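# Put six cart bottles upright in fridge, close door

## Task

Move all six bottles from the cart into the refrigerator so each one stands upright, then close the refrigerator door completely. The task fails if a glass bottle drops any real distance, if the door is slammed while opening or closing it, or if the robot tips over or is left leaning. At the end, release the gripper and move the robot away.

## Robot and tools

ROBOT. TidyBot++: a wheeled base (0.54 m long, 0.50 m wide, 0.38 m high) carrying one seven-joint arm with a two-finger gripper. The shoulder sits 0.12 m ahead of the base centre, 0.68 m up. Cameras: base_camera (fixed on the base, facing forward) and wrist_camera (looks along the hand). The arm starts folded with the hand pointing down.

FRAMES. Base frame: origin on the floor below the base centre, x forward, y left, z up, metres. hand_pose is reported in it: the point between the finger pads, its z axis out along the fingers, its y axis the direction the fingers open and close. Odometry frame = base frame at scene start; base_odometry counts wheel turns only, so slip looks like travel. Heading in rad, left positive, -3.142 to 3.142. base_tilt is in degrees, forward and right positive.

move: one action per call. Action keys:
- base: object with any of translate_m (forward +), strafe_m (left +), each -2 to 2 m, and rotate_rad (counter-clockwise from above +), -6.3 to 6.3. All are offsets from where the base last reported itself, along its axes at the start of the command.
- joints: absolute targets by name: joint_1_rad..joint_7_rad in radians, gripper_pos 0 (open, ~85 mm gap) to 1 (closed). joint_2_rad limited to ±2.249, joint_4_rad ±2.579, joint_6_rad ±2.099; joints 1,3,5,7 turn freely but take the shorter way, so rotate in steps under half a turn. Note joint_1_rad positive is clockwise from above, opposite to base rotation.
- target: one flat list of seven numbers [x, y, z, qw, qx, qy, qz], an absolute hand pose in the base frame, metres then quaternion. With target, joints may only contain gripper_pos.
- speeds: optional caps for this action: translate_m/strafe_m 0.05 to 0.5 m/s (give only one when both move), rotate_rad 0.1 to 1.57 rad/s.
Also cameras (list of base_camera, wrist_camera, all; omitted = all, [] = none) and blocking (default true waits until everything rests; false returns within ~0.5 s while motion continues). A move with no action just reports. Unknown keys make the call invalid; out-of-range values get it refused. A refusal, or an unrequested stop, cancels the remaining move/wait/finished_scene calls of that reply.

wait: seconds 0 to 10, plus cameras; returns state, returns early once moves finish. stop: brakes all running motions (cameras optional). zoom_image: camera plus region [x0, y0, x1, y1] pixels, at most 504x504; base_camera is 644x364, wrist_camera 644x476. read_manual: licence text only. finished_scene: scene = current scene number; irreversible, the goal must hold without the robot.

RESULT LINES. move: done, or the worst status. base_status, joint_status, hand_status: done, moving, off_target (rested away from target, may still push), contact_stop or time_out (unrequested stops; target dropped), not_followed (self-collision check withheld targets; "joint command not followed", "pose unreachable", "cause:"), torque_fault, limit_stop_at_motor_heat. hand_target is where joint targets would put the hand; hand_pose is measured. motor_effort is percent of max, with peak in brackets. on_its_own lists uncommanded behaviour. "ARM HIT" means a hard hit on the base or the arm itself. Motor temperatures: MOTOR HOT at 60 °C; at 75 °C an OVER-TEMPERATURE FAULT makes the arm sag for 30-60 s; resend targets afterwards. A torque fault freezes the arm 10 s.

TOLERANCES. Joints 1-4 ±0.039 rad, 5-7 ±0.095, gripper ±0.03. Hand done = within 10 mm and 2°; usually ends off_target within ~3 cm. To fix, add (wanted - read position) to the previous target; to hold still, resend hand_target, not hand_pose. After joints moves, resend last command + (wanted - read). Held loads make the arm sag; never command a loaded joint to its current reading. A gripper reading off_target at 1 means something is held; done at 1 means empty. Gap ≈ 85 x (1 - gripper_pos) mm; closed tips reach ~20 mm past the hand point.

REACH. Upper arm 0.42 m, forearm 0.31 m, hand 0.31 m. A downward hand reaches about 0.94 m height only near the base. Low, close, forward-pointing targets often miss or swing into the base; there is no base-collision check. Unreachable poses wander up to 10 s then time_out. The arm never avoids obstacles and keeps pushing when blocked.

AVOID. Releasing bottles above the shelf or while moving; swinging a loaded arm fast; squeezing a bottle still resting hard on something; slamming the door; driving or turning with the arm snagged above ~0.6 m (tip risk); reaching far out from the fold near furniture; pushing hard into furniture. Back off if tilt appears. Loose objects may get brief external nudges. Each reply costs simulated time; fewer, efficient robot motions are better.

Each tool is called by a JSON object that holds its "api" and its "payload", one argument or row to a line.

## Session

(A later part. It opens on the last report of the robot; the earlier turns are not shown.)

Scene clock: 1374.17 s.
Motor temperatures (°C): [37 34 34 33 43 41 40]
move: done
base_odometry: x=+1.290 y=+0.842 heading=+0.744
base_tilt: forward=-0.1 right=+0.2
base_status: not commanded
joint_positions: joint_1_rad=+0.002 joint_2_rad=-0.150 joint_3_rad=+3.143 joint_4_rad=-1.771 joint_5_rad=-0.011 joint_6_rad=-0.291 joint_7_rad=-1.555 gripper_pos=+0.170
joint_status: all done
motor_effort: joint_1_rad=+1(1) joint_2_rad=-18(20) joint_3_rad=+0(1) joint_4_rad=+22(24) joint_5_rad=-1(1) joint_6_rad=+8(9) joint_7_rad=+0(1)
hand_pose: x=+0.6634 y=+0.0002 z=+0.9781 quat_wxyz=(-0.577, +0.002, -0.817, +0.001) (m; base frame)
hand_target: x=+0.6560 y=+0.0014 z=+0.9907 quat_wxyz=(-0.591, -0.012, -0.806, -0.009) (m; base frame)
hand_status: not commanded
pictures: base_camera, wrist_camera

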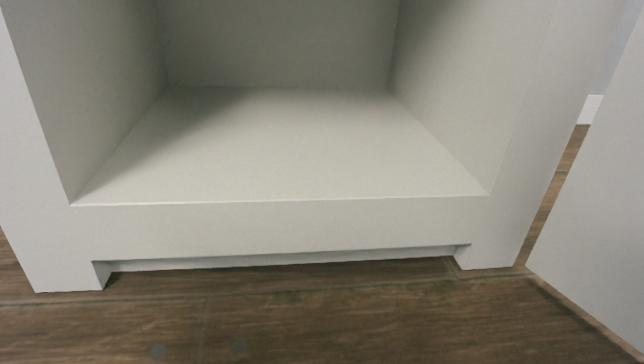

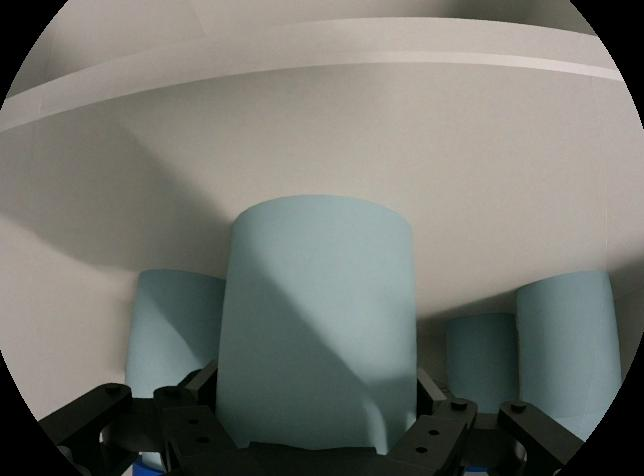

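{"api": "move", "payload": {
  "joints": {"gripper_pos":0.11}
}}

{"api": "move", "payload": {
  "base": {"translate_m":-0.03},
  "speeds": {"translate_m":0.05}
}}

Scene clock: 1377.80 s.
Motor temperatures (°C): [37 34 34 33 43 41 40]
move: done
base_odometry: x=+1.290 y=+0.842 heading=+0.744
base_tilt: forward=-0.1 right=+0.2
base_status: not commanded
joint_positions: joint_1_rad=+0.002 joint_2_rad=-0.150 joint_3_rad=+3.143 joint_4_rad=-1.771 joint_5_rad=-0.011 joint_6_rad=-0.291 joint_7_rad=-1.555 gripper_pos=+0.110
joint_status: all done
motor_effort: joint_1_rad=+1(1) joint_2_rad=-18(19) joint_3_rad=+0(1) joint_4_rad=+23(23) joint_5_rad=+1(1) joint_6_rad=+8(8) joint_7_rad=+0(1)
hand_pose: x=+0.6634 y=+0.0002 z=+0.9781 quat_wxyz=(-0.577, +0.002, -0.817, +0.001) (m; base frame)
hand_target: x=+0.6560 y=+0.0014 z=+0.9907 quat_wxyz=(-0.591, -0.012, -0.806, -0.009) (m; base frame)
hand_status: not commanded
pictures: base_camera, wrist_camera

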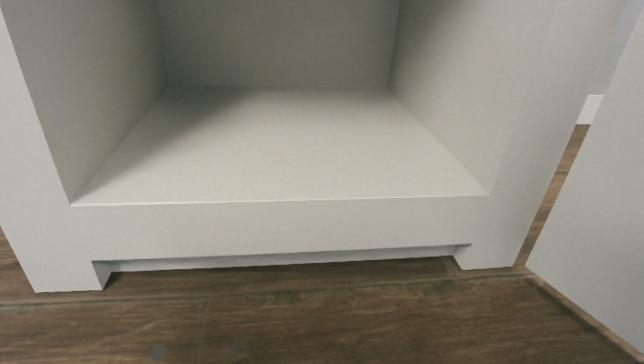

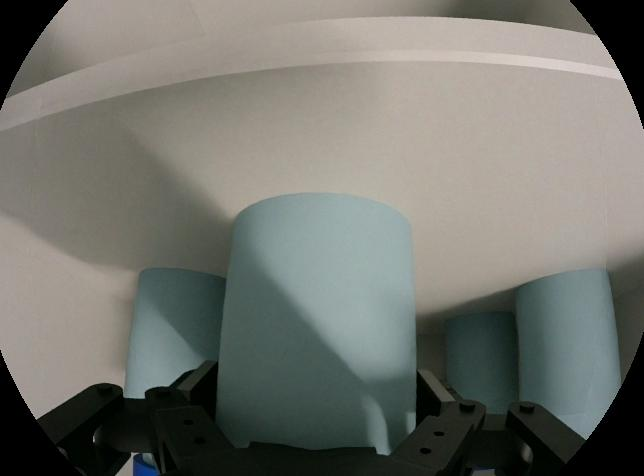

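Scene clock: 1378.87 s.
Motor temperatures (°C): [37 34 34 33 43 41 40]
move: done
base_odometry: x=+1.268 y=+0.822 heading=+0.744
base_tilt: forward=-0.1 right=+0.2
base_status: done
joint_positions: joint_1_rad=+0.002 joint_2_rad=-0.158 joint_3_rad=+3.143 joint_4_rad=-1.771 joint_5_rad=-0.011 joint_6_rad=-0.291 joint_7_rad=-1.555 gripper_pos=+0.110
joint_status: not commanded
motor_effort: joint_1_rad=+1(1) joint_2_rad=-18(23) joint_3_rad=+0(1) joint_4_rad=+23(23) joint_5_rad=+0(1) joint_6_rad=+8(9) joint_7_rad=+1(1)
hand_pose: x=+0.6611 y=+0.0002 z=+0.9824 quat_wxyz=(-0.580, +0.002, -0.814, +0.001) (m; base frame)
hand_target: x=+0.6560 y=+0.0014 z=+0.9907 quat_wxyz=(-0.591, -0.012, -0.806, -0.009) (m; base frame)
hand_status: not commanded
pictures: base_camera, wrist_camera

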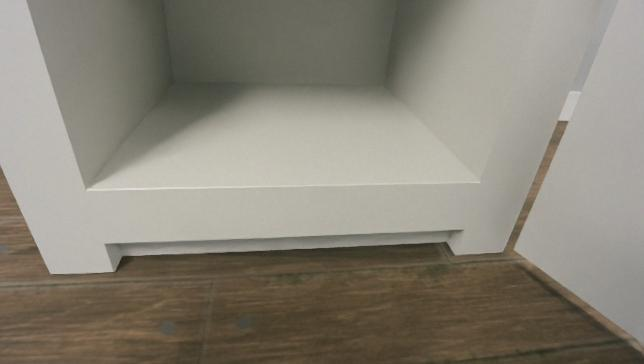

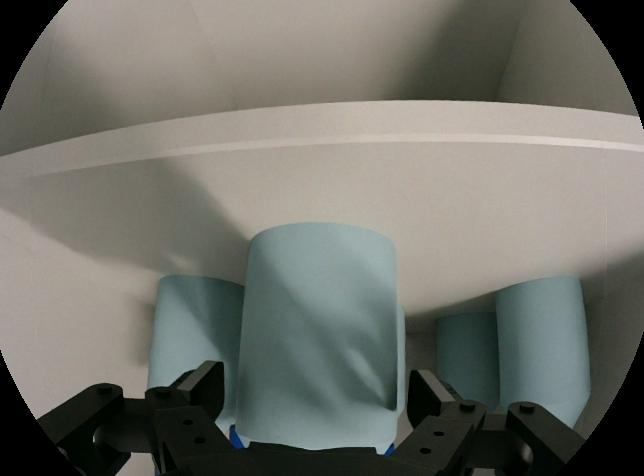

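{"api": "move", "payload": {
  "base": {"translate_m":-0.1},
  "speeds": {"translate_m":0.1}
}}

{"api": "move", "payload": {
  "base": {"translate_m":-0.52}
}}

{"api": "move", "payload": {
  "joints": {"joint_1_rad":0.0,"joint_2_rad":-0.12,"joint_4_rad":-1.3,"joint_5_rad":0,"joint_6_rad":-0.6,"joint_7_rad":1.571}
}}

Scene clock: 1386.77 s.
Motor temperatures (°C): [37 34 34 33 43 41 40]
move: done
base_odometry: x=+1.195 y=+0.754 heading=+0.744
base_tilt: forward=-0.1 right=+0.2
base_status: done
joint_positions: joint_1_rad=+0.002 joint_2_rad=-0.167 joint_3_rad=+3.143 joint_4_rad=-1.771 joint_5_rad=-0.011 joint_6_rad=-0.291 joint_7_rad=-1.555 gripper_pos=+0.110
joint_status: not commanded
motor_effort: joint_1_rad=+1(1) joint_2_rad=-18(22) joint_3_rad=+0(1) joint_4_rad=+22(23) joint_5_rad=+0(1) joint_6_rad=+8(8) joint_7_rad=+0(1)
hand_pose: x=+0.6584 y=+0.0002 z=+0.9871 quat_wxyz=(-0.584, +0.002, -0.812, +0.001) (m; base frame)
hand_target: x=+0.6560 y=+0.0014 z=+0.9907 quat_wxyz=(-0.591, -0.012, -0.806, -0.009) (m; base frame)
hand_status: not commanded
pictures: base_camera, wrist_camera

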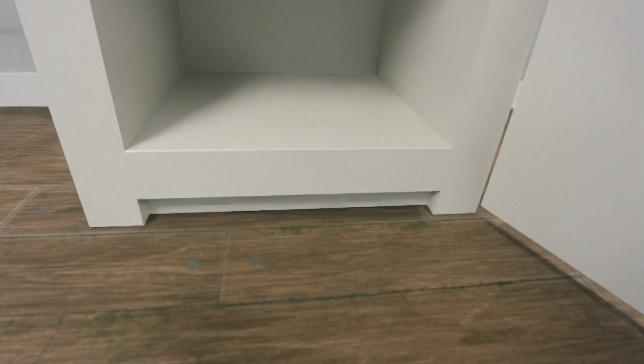

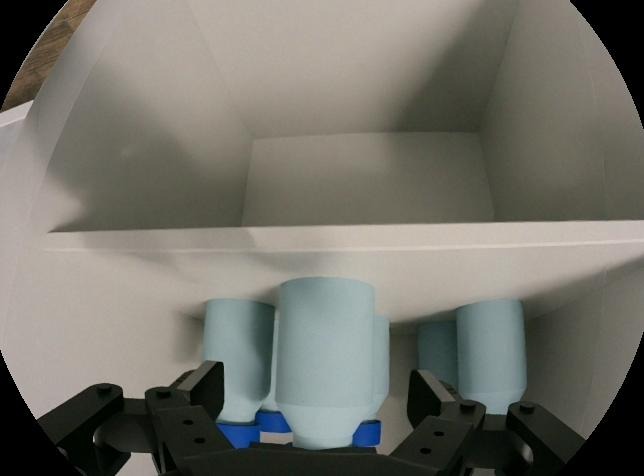

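Scene clock: 1388.90 s.
Motor temperatures (°C): [37 34 34 33 43 41 40]
move: done
base_odometry: x=+0.812 y=+0.402 heading=+0.743
base_tilt: forward=-0.2 right=+0.2
base_status: done
joint_positions: joint_1_rad=+0.002 joint_2_rad=-0.178 joint_3_rad=+3.143 joint_4_rad=-1.771 joint_5_rad=-0.011 joint_6_rad=-0.291 joint_7_rad=-1.555 gripper_pos=+0.110
joint_status: not commanded
motor_effort: joint_1_rad=+1(1) joint_2_rad=-17(22) joint_3_rad=+0(1) joint_4_rad=+22(23) joint_5_rad=+0(1) joint_6_rad=+8(9) joint_7_rad=+0(1)
hand_pose: x=+0.6548 y=+0.0002 z=+0.9933 quat_wxyz=(-0.588, +0.002, -0.809, +0.001) (m; base frame)
hand_target: x=+0.6560 y=+0.0014 z=+0.9907 quat_wxyz=(-0.591, -0.012, -0.806, -0.009) (m; base frame)
hand_status: not commanded
pictures: base_camera, wrist_camera

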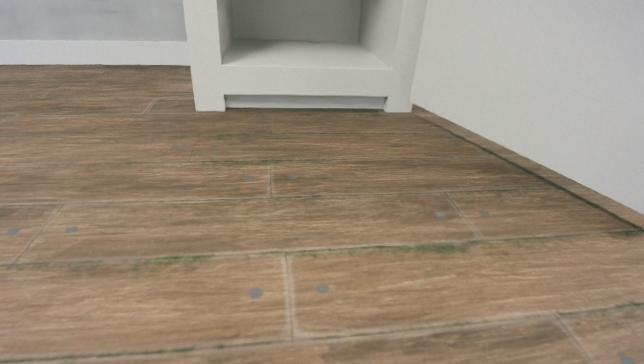

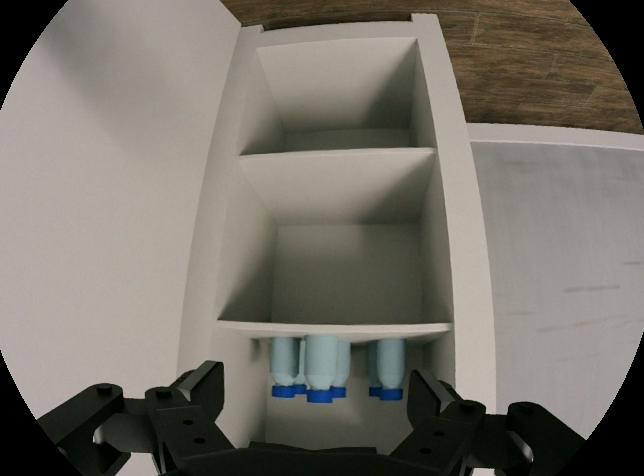

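Scene clock: 1392.37 s.
Motor temperatures (°C): [37 34 34 33 43 41 40]
move: done
base_odometry: x=+0.812 y=+0.402 heading=+0.743
base_tilt: forward=-0.1 right=+0.2
base_status: not commanded
joint_positions: joint_1_rad=+0.002 joint_2_rad=-0.143 joint_3_rad=+3.143 joint_4_rad=-1.304 joint_5_rad=-0.011 joint_6_rad=-0.540 joint_7_rad=+1.524 gripper_pos=+0.110
joint_status: all done
motor_effort: joint_1_rad=+1(2) joint_2_rad=-18(18) joint_3_rad=+0(1) joint_4_rad=+21(24) joint_5_rad=+1(2) joint_6_rad=+9(10) joint_7_rad=+1(2)
hand_pose: x=+0.6563 y=+0.0010 z=+1.1831 quat_wxyz=(-0.019, +0.751, -0.021, +0.659) (m; base frame)
hand_target: x=+0.6638 y=+0.0014 z=+1.1546 quat_wxyz=(+0.000, +0.777, +0.000, +0.629) (m; base frame)
hand_status: not commanded
pictures: base_camera, wrist_camera

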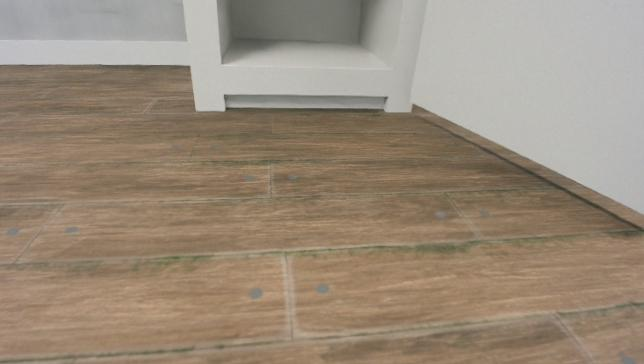

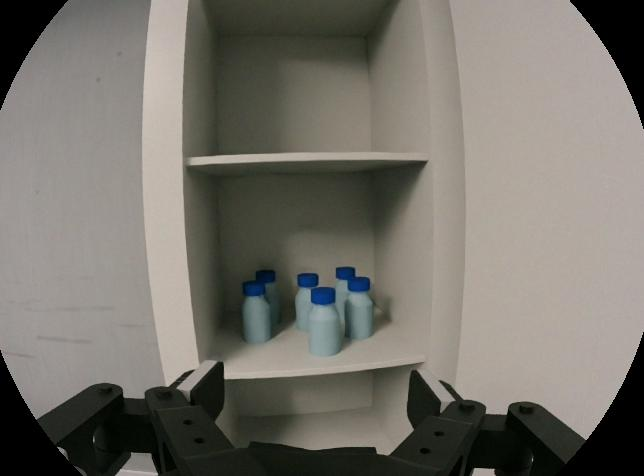

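{"api": "move", "payload": {
  "base": {"translate_m":-0.16},
  "joints": {"joint_1_rad":0.0,"joint_2_rad":-0.12,"joint_4_rad":-1.45,"joint_5_rad":0,"joint_6_rad":-0.40,"joint_7_rad":1.571,"gripper_pos":0.95},
  "cameras": []
}}

{"api": "move", "payload": {
  "base": {"strafe_m":-0.6}
}}

{"api": "move", "payload": {
  "base": {"translate_m":0.28},
  "speeds": {"translate_m":0.3}
}}

Scene clock: 1424.10 s.
Motor temperatures (°C): [37 34 34 33 43 41 40]
move: done
base_odometry: x=+0.694 y=+0.294 heading=+0.744
base_tilt: forward=-0.1 right=+0.2
base_status: done
joint_positions: joint_1_rad=+0.002 joint_2_rad=-0.128 joint_3_rad=+3.143 joint_4_rad=-1.431 joint_5_rad=-0.011 joint_6_rad=-0.468 joint_7_rad=+1.525 gripper_pos=+0.950
joint_status: all done
motor_effort: joint_1_rad=+0(2) joint_2_rad=-19(23) joint_3_rad=+0(1) joint_4_rad=+21(24) joint_5_rad=+0(1) joint_6_rad=+8(10) joint_7_rad=+0(2)
hand_pose: x=+0.6735 y=+0.0007 z=+1.1207 quat_wxyz=(-0.018, +0.774, -0.021, +0.633) (m; base frame)
hand_target: x=+0.6813 y=+0.0014 z=+1.1252 quat_wxyz=(+0.000, +0.761, +0.000, +0.649) (m; base frame)
hand_status: not commanded
pictures: none
No camera images: "cameras" was empty.

Scene clock: 1426.37 s.
Motor temperatures (°C): [37 34 34 33 43 41 40]
move: done
base_odometry: x=+1.100 y=-0.148 heading=+0.743
base_tilt: forward=-0.1 right=+0.2
base_status: done
joint_positions: joint_1_rad=+0.004 joint_2_rad=-0.128 joint_3_rad=+3.146 joint_4_rad=-1.431 joint_5_rad=-0.011 joint_6_rad=-0.467 joint_7_rad=+1.525 gripper_pos=+0.950
joint_status: not commanded
motor_effort: joint_1_rad=+1(3) joint_2_rad=-19(20) joint_3_rad=+0(3) joint_4_rad=+22(23) joint_5_rad=+1(1) joint_6_rad=+9(9) joint_7_rad=+1(1)
hand_pose: x=+0.6736 y=-0.0015 z=+1.1209 quat_wxyz=(-0.017, +0.774, -0.023, +0.633) (m; base frame)
hand_target: x=+0.6813 y=+0.0014 z=+1.1252 quat_wxyz=(+0.000, +0.761, +0.000, +0.649) (m; base frame)
hand_status: not commanded
pictures: base_camera, wrist_camera

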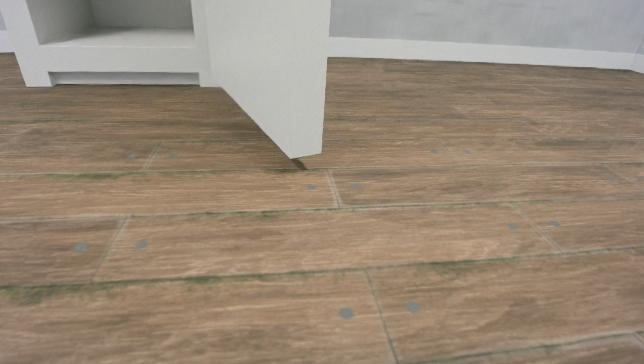

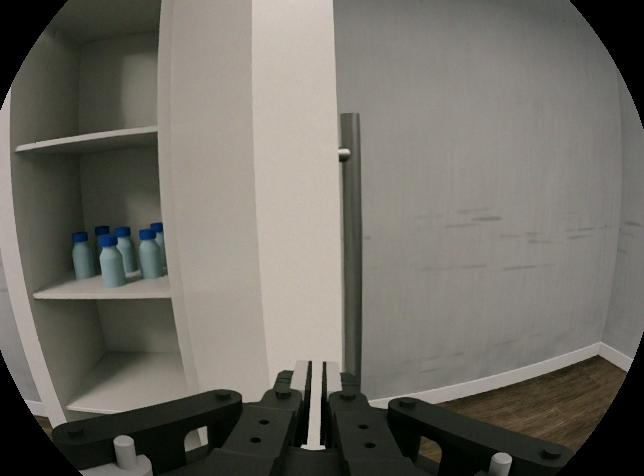

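Scene clock: 1428.20 s.
Motor temperatures (°C): [37 34 34 33 43 41 40]
move: done
base_odometry: x=+1.306 y=+0.041 heading=+0.743
base_tilt: forward=-0.2 right=+0.2
base_status: done
joint_positions: joint_1_rad=+0.066 joint_2_rad=-0.200 joint_3_rad=+3.217 joint_4_rad=-1.426 joint_5_rad=+0.008 joint_6_rad=-0.445 joint_7_rad=+1.528 gripper_pos=+0.950
joint_status: not commanded
motor_effort: joint_1_rad=-13(22) joint_2_rad=+1(23) joint_3_rad=-16(27) joint_4_rad=+15(30) joint_5_rad=-3(8) joint_6_rad=+6(25) joint_7_rad=+2(2)
hand_pose: x=+0.6361 y=-0.0794 z=+1.1691 quat_wxyz=(+0.030, +0.738, -0.071, +0.670) (m; base frame)
hand_target: x=+0.6813 y=+0.0014 z=+1.1252 quat_wxyz=(+0.000, +0.761, +0.000, +0.649) (m; base frame)
hand_status: not commanded
pictures: base_camera, wrist_camera

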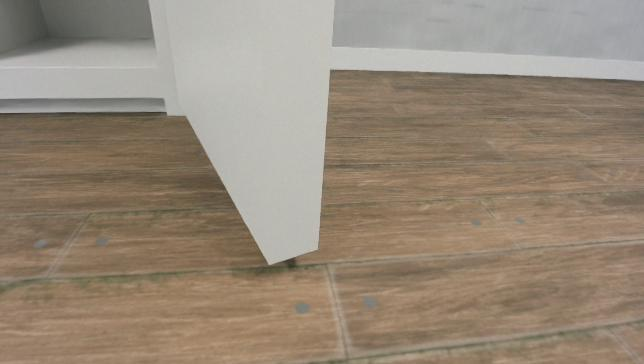

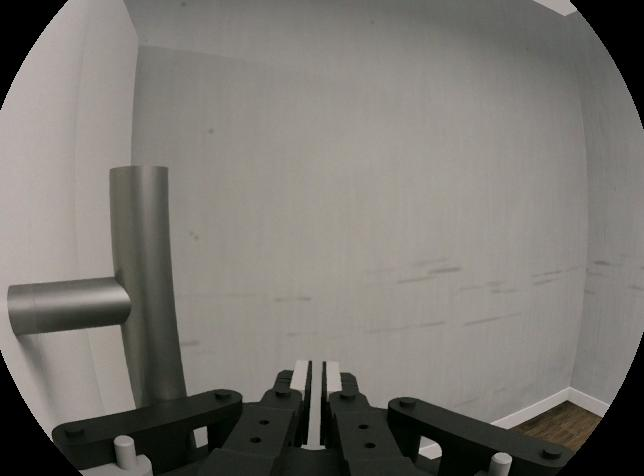

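{"api": "move", "payload": {
  "base": {"strafe_m":-0.16},
  "speeds": {"strafe_m":0.2}
}}

Scene clock: 1433.90 s.
Motor temperatures (°C): [37 34 34 33 43 41 40]
move: done
base_odometry: x=+1.414 y=-0.077 heading=+0.743
base_tilt: forward=-0.1 right=+0.2
base_status: done
joint_positions: joint_1_rad=+0.010 joint_2_rad=-0.123 joint_3_rad=+3.155 joint_4_rad=-1.436 joint_5_rad=+0.008 joint_6_rad=-0.443 joint_7_rad=+1.528 gripper_pos=+0.950
joint_status: not commanded
motor_effort: joint_1_rad=+1(12) joint_2_rad=-19(22) joint_3_rad=+0(15) joint_4_rad=+22(23) joint_5_rad=+0(3) joint_6_rad=+9(9) joint_7_rad=+1(1)
hand_pose: x=+0.6773 y=-0.0137 z=+1.1220 quat_wxyz=(-0.003, +0.769, -0.024, +0.639) (m; base frame)
hand_target: x=+0.6813 y=+0.0014 z=+1.1252 quat_wxyz=(+0.000, +0.761, +0.000, +0.649) (m; base frame)
hand_status: not commanded
pictures: base_camera, wrist_camera

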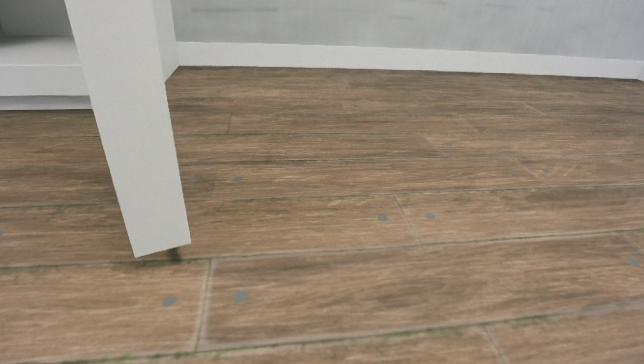

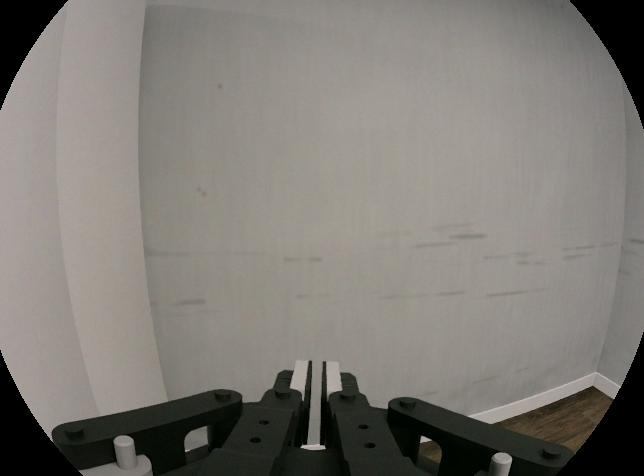

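{"api": "move", "payload": {
  "base": {"strafe_m":0.3},
  "speeds": {"strafe_m":0.12}
}}

Scene clock: 1478.30 s.
Motor temperatures (°C): [37 34 34 33 43 41 40]
move: done
base_odometry: x=+1.211 y=+0.144 heading=+0.744
base_tilt: forward=-0.1 right=+0.2
base_status: done
joint_positions: joint_1_rad=+0.008 joint_2_rad=-0.128 joint_3_rad=+3.152 joint_4_rad=-1.439 joint_5_rad=+0.008 joint_6_rad=-0.443 joint_7_rad=+1.530 gripper_pos=+0.950
joint_status: not commanded
motor_effort: joint_1_rad=+1(14) joint_2_rad=-19(24) joint_3_rad=+0(17) joint_4_rad=+22(24) joint_5_rad=+1(6) joint_6_rad=+9(11) joint_7_rad=+0(1)
hand_pose: x=+0.6752 y=-0.0104 z=+1.1235 quat_wxyz=(-0.004, +0.768, -0.021, +0.640) (m; base frame)
hand_target: x=+0.6813 y=+0.0014 z=+1.1252 quat_wxyz=(+0.000, +0.761, +0.000, +0.649) (m; base frame)
hand_status: not commanded
pictures: base_camera, wrist_camera

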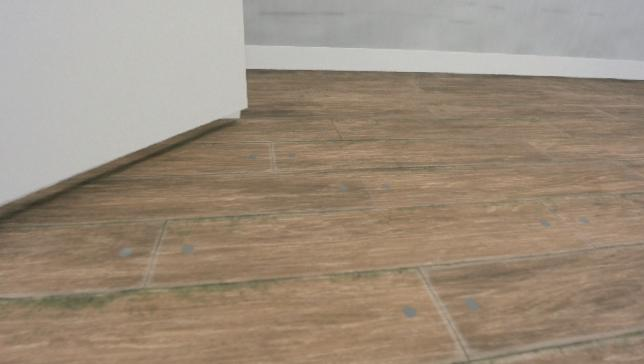

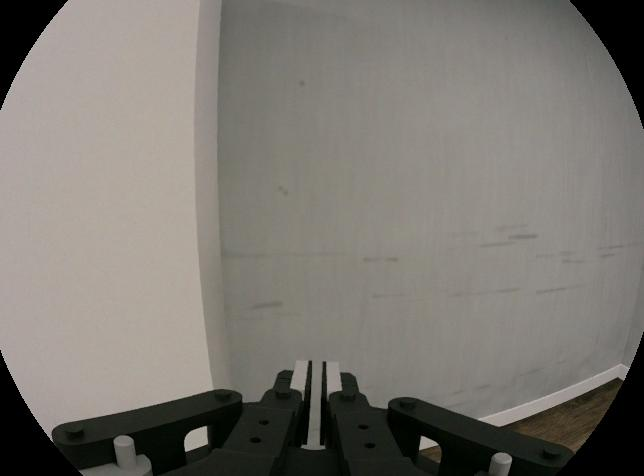

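{"api": "move", "payload": {
  "base": {"strafe_m":0.36},
  "speeds": {"strafe_m":0.12}
}}

Scene clock: 1493.47 s.
Motor temperatures (°C): [37 34 34 33 43 41 40]
move: done
base_odometry: x=+0.967 y=+0.409 heading=+0.745
base_tilt: forward=-0.1 right=+0.2
base_status: done
joint_positions: joint_1_rad=+0.006 joint_2_rad=-0.128 joint_3_rad=+3.149 joint_4_rad=-1.439 joint_5_rad=+0.008 joint_6_rad=-0.443 joint_7_rad=+1.530 gripper_pos=+0.950
joint_status: not commanded
motor_effort: joint_1_rad=+1(3) joint_2_rad=-19(20) joint_3_rad=+0(2) joint_4_rad=+22(22) joint_5_rad=+0(1) joint_6_rad=+9(9) joint_7_rad=+0(1)
hand_pose: x=+0.6752 y=-0.0071 z=+1.1235 quat_wxyz=(-0.006, +0.768, -0.019, +0.640) (m; base frame)
hand_target: x=+0.6813 y=+0.0014 z=+1.1252 quat_wxyz=(+0.000, +0.761, +0.000, +0.649) (m; base frame)
hand_status: not commanded
pictures: base_camera, wrist_camera

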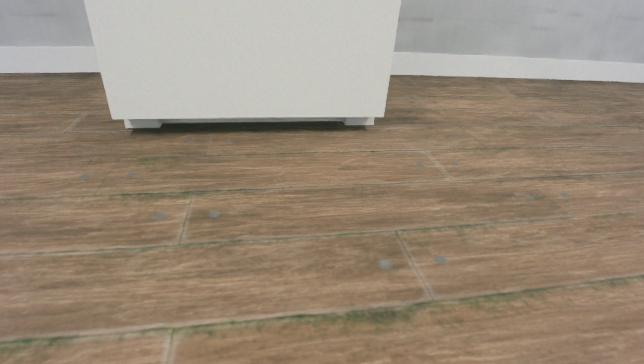

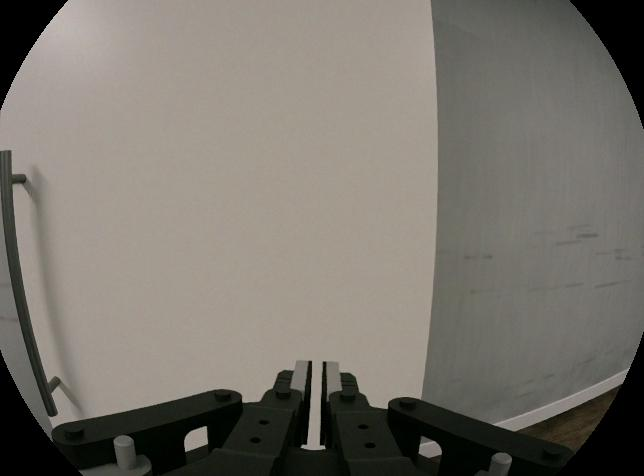

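{"api": "move", "payload": {
  "base": {"strafe_m":0.18,"translate_m":0.26},
  "speeds": {"strafe_m":0.2}
}}

Scene clock: 1501.63 s.
Motor temperatures (°C): [37 34 34 33 43 41 40]
move: done
base_odometry: x=+1.036 y=+0.718 heading=+0.745
base_tilt: forward=-0.1 right=+0.2
base_status: done
joint_positions: joint_1_rad=+0.006 joint_2_rad=-0.126 joint_3_rad=+3.149 joint_4_rad=-1.439 joint_5_rad=+0.008 joint_6_rad=-0.443 joint_7_rad=+1.530 gripper_pos=+0.950
joint_status: not commanded
motor_effort: joint_1_rad=+1(2) joint_2_rad=-19(22) joint_3_rad=+0(1) joint_4_rad=+22(23) joint_5_rad=+0(1) joint_6_rad=+9(9) joint_7_rad=+0(1)
hand_pose: x=+0.6762 y=-0.0071 z=+1.1221 quat_wxyz=(-0.006, +0.769, -0.019, +0.639) (m; base frame)
hand_target: x=+0.6813 y=+0.0014 z=+1.1252 quat_wxyz=(+0.000, +0.761, +0.000, +0.649) (m; base frame)
hand_status: not commanded
pictures: base_camera, wrist_camera

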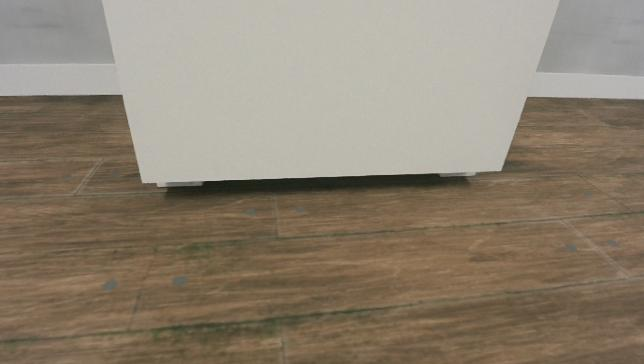

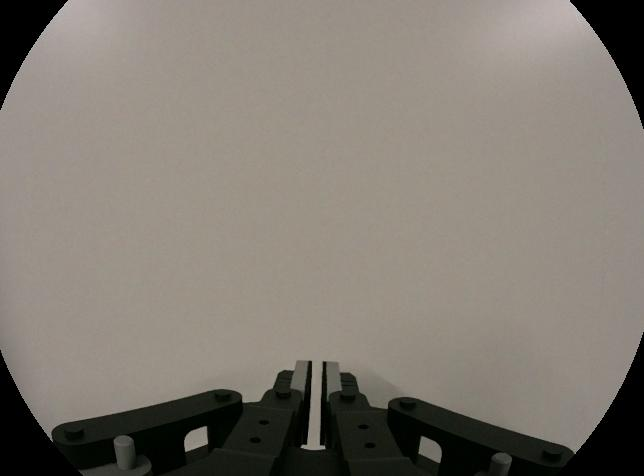

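{"api": "move", "payload": {
  "base": {"translate_m":0.09},
  "speeds": {"translate_m":0.06}
}}

Scene clock: 1512.10 s.
Motor temperatures (°C): [37 34 34 33 43 41 40]
move: done
base_odometry: x=+1.102 y=+0.779 heading=+0.745
base_tilt: forward=-0.2 right=+0.2
base_status: done
joint_positions: joint_1_rad=+0.014 joint_2_rad=-0.254 joint_3_rad=+3.151 joint_4_rad=-1.474 joint_5_rad=+0.008 joint_6_rad=-0.481 joint_7_rad=+1.530 gripper_pos=+0.950
joint_status: not commanded
motor_effort: joint_1_rad=-4(5) joint_2_rad=+12(20) joint_3_rad=-5(6) joint_4_rad=+29(32) joint_5_rad=-2(4) joint_6_rad=+23(26) joint_7_rad=+0(1)
hand_pose: x=+0.6172 y=-0.0121 z=+1.1567 quat_wxyz=(-0.003, +0.751, -0.023, +0.660) (m; base frame)
hand_target: x=+0.6813 y=+0.0014 z=+1.1252 quat_wxyz=(+0.000, +0.761, +0.000, +0.649) (m; base frame)
hand_status: not commanded
pictures: base_camera, wrist_camera

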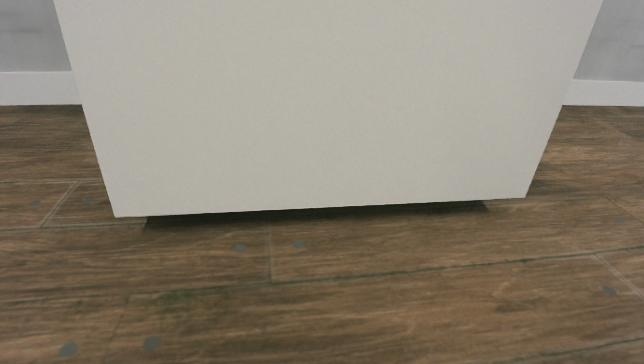

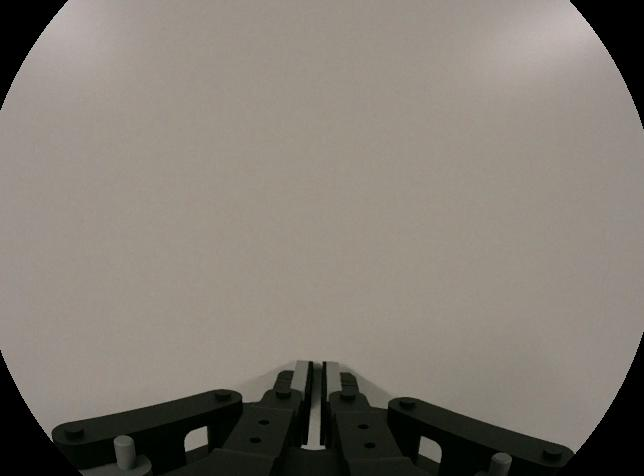

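{"api": "move", "payload": {
  "base": {"translate_m":-0.12},
  "speeds": {"translate_m":0.2},
  "cameras": ["base_camera"]
}}

{"api": "move", "payload": {
  "base": {"translate_m":-0.1,"strafe_m":0.55}
}}

Scene clock: 1516.93 s.
Motor temperatures (°C): [37 34 34 33 43 41 40]
move: done
base_odometry: x=+1.013 y=+0.697 heading=+0.745
base_tilt: forward=-0.2 right=+0.2
base_status: done
joint_positions: joint_1_rad=+0.007 joint_2_rad=-0.123 joint_3_rad=+3.149 joint_4_rad=-1.445 joint_5_rad=+0.008 joint_6_rad=-0.424 joint_7_rad=+1.530 gripper_pos=+0.950
joint_status: not commanded
motor_effort: joint_1_rad=+1(4) joint_2_rad=-19(24) joint_3_rad=+0(5) joint_4_rad=+22(27) joint_5_rad=+0(2) joint_6_rad=+9(22) joint_7_rad=+1(1)
hand_pose: x=+0.6786 y=-0.0083 z=+1.1223 quat_wxyz=(-0.005, +0.766, -0.020, +0.642) (m; base frame)
hand_target: x=+0.6813 y=+0.0014 z=+1.1252 quat_wxyz=(+0.000, +0.761, +0.000, +0.649) (m; base frame)
hand_status: not commanded
pictures: base_camera

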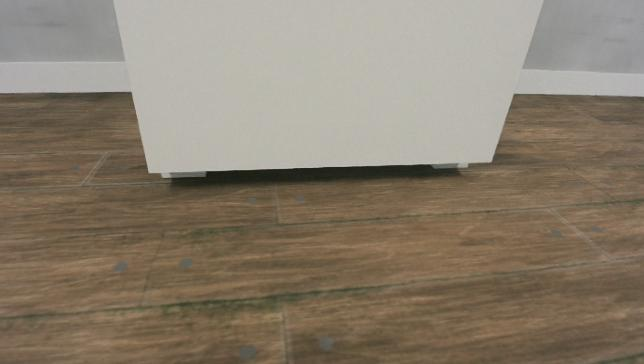

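Scene clock: 1519.20 s.
Motor temperatures (°C): [37 34 34 33 43 41 40]
move: done
base_odometry: x=+0.567 y=+1.034 heading=+0.745
base_tilt: forward=-0.1 right=+0.2
base_status: done
joint_positions: joint_1_rad=+0.003 joint_2_rad=-0.123 joint_3_rad=+3.144 joint_4_rad=-1.445 joint_5_rad=+0.008 joint_6_rad=-0.424 joint_7_rad=+1.530 gripper_pos=+0.950
joint_status: not commanded
motor_effort: joint_1_rad=+1(3) joint_2_rad=-19(20) joint_3_rad=+0(3) joint_4_rad=+22(23) joint_5_rad=+0(1) joint_6_rad=+9(9) joint_7_rad=+0(1)
hand_pose: x=+0.6786 y=-0.0030 z=+1.1222 quat_wxyz=(-0.008, +0.766, -0.016, +0.642) (m; base frame)
hand_target: x=+0.6813 y=+0.0014 z=+1.1252 quat_wxyz=(+0.000, +0.761, +0.000, +0.649) (m; base frame)
hand_status: not commanded
pictures: base_camera, wrist_camera

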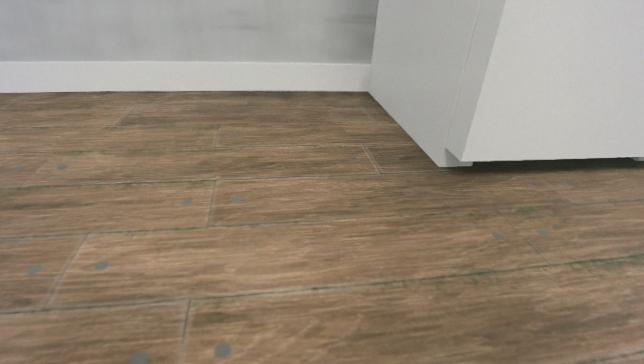

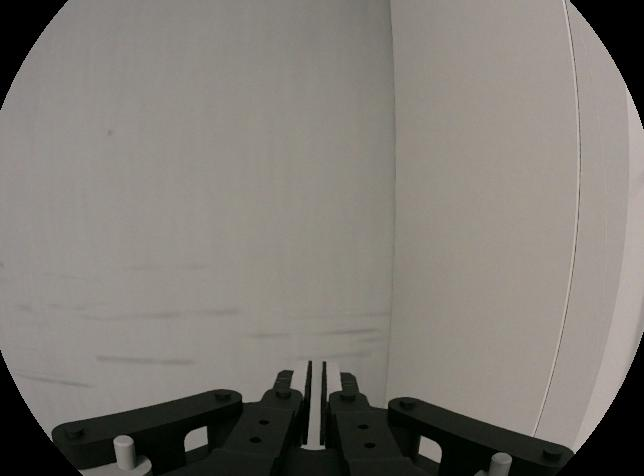

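{"api": "zoom_image", "payload": {
  "camera": "base_camera",
  "region": [400, 0, 560, 180]
}}

{"api": "zoom_image", "payload": {
  "camera": "wrist_camera",
  "region": [480, 60, 644, 300]
}}

Scaled by 2.800.

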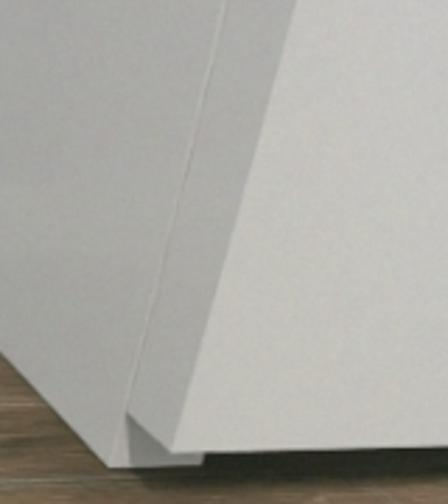

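Scaled by 2.100.

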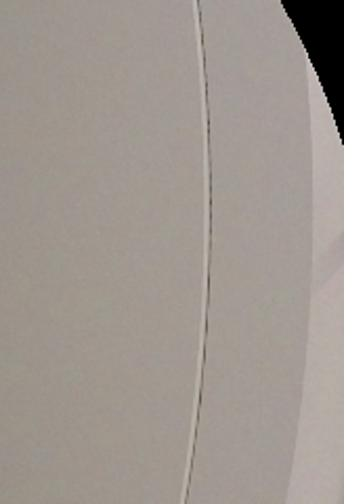

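{"api": "finished_scene", "payload": {
  "scene": 1
}}

The scene is finished: the task was done.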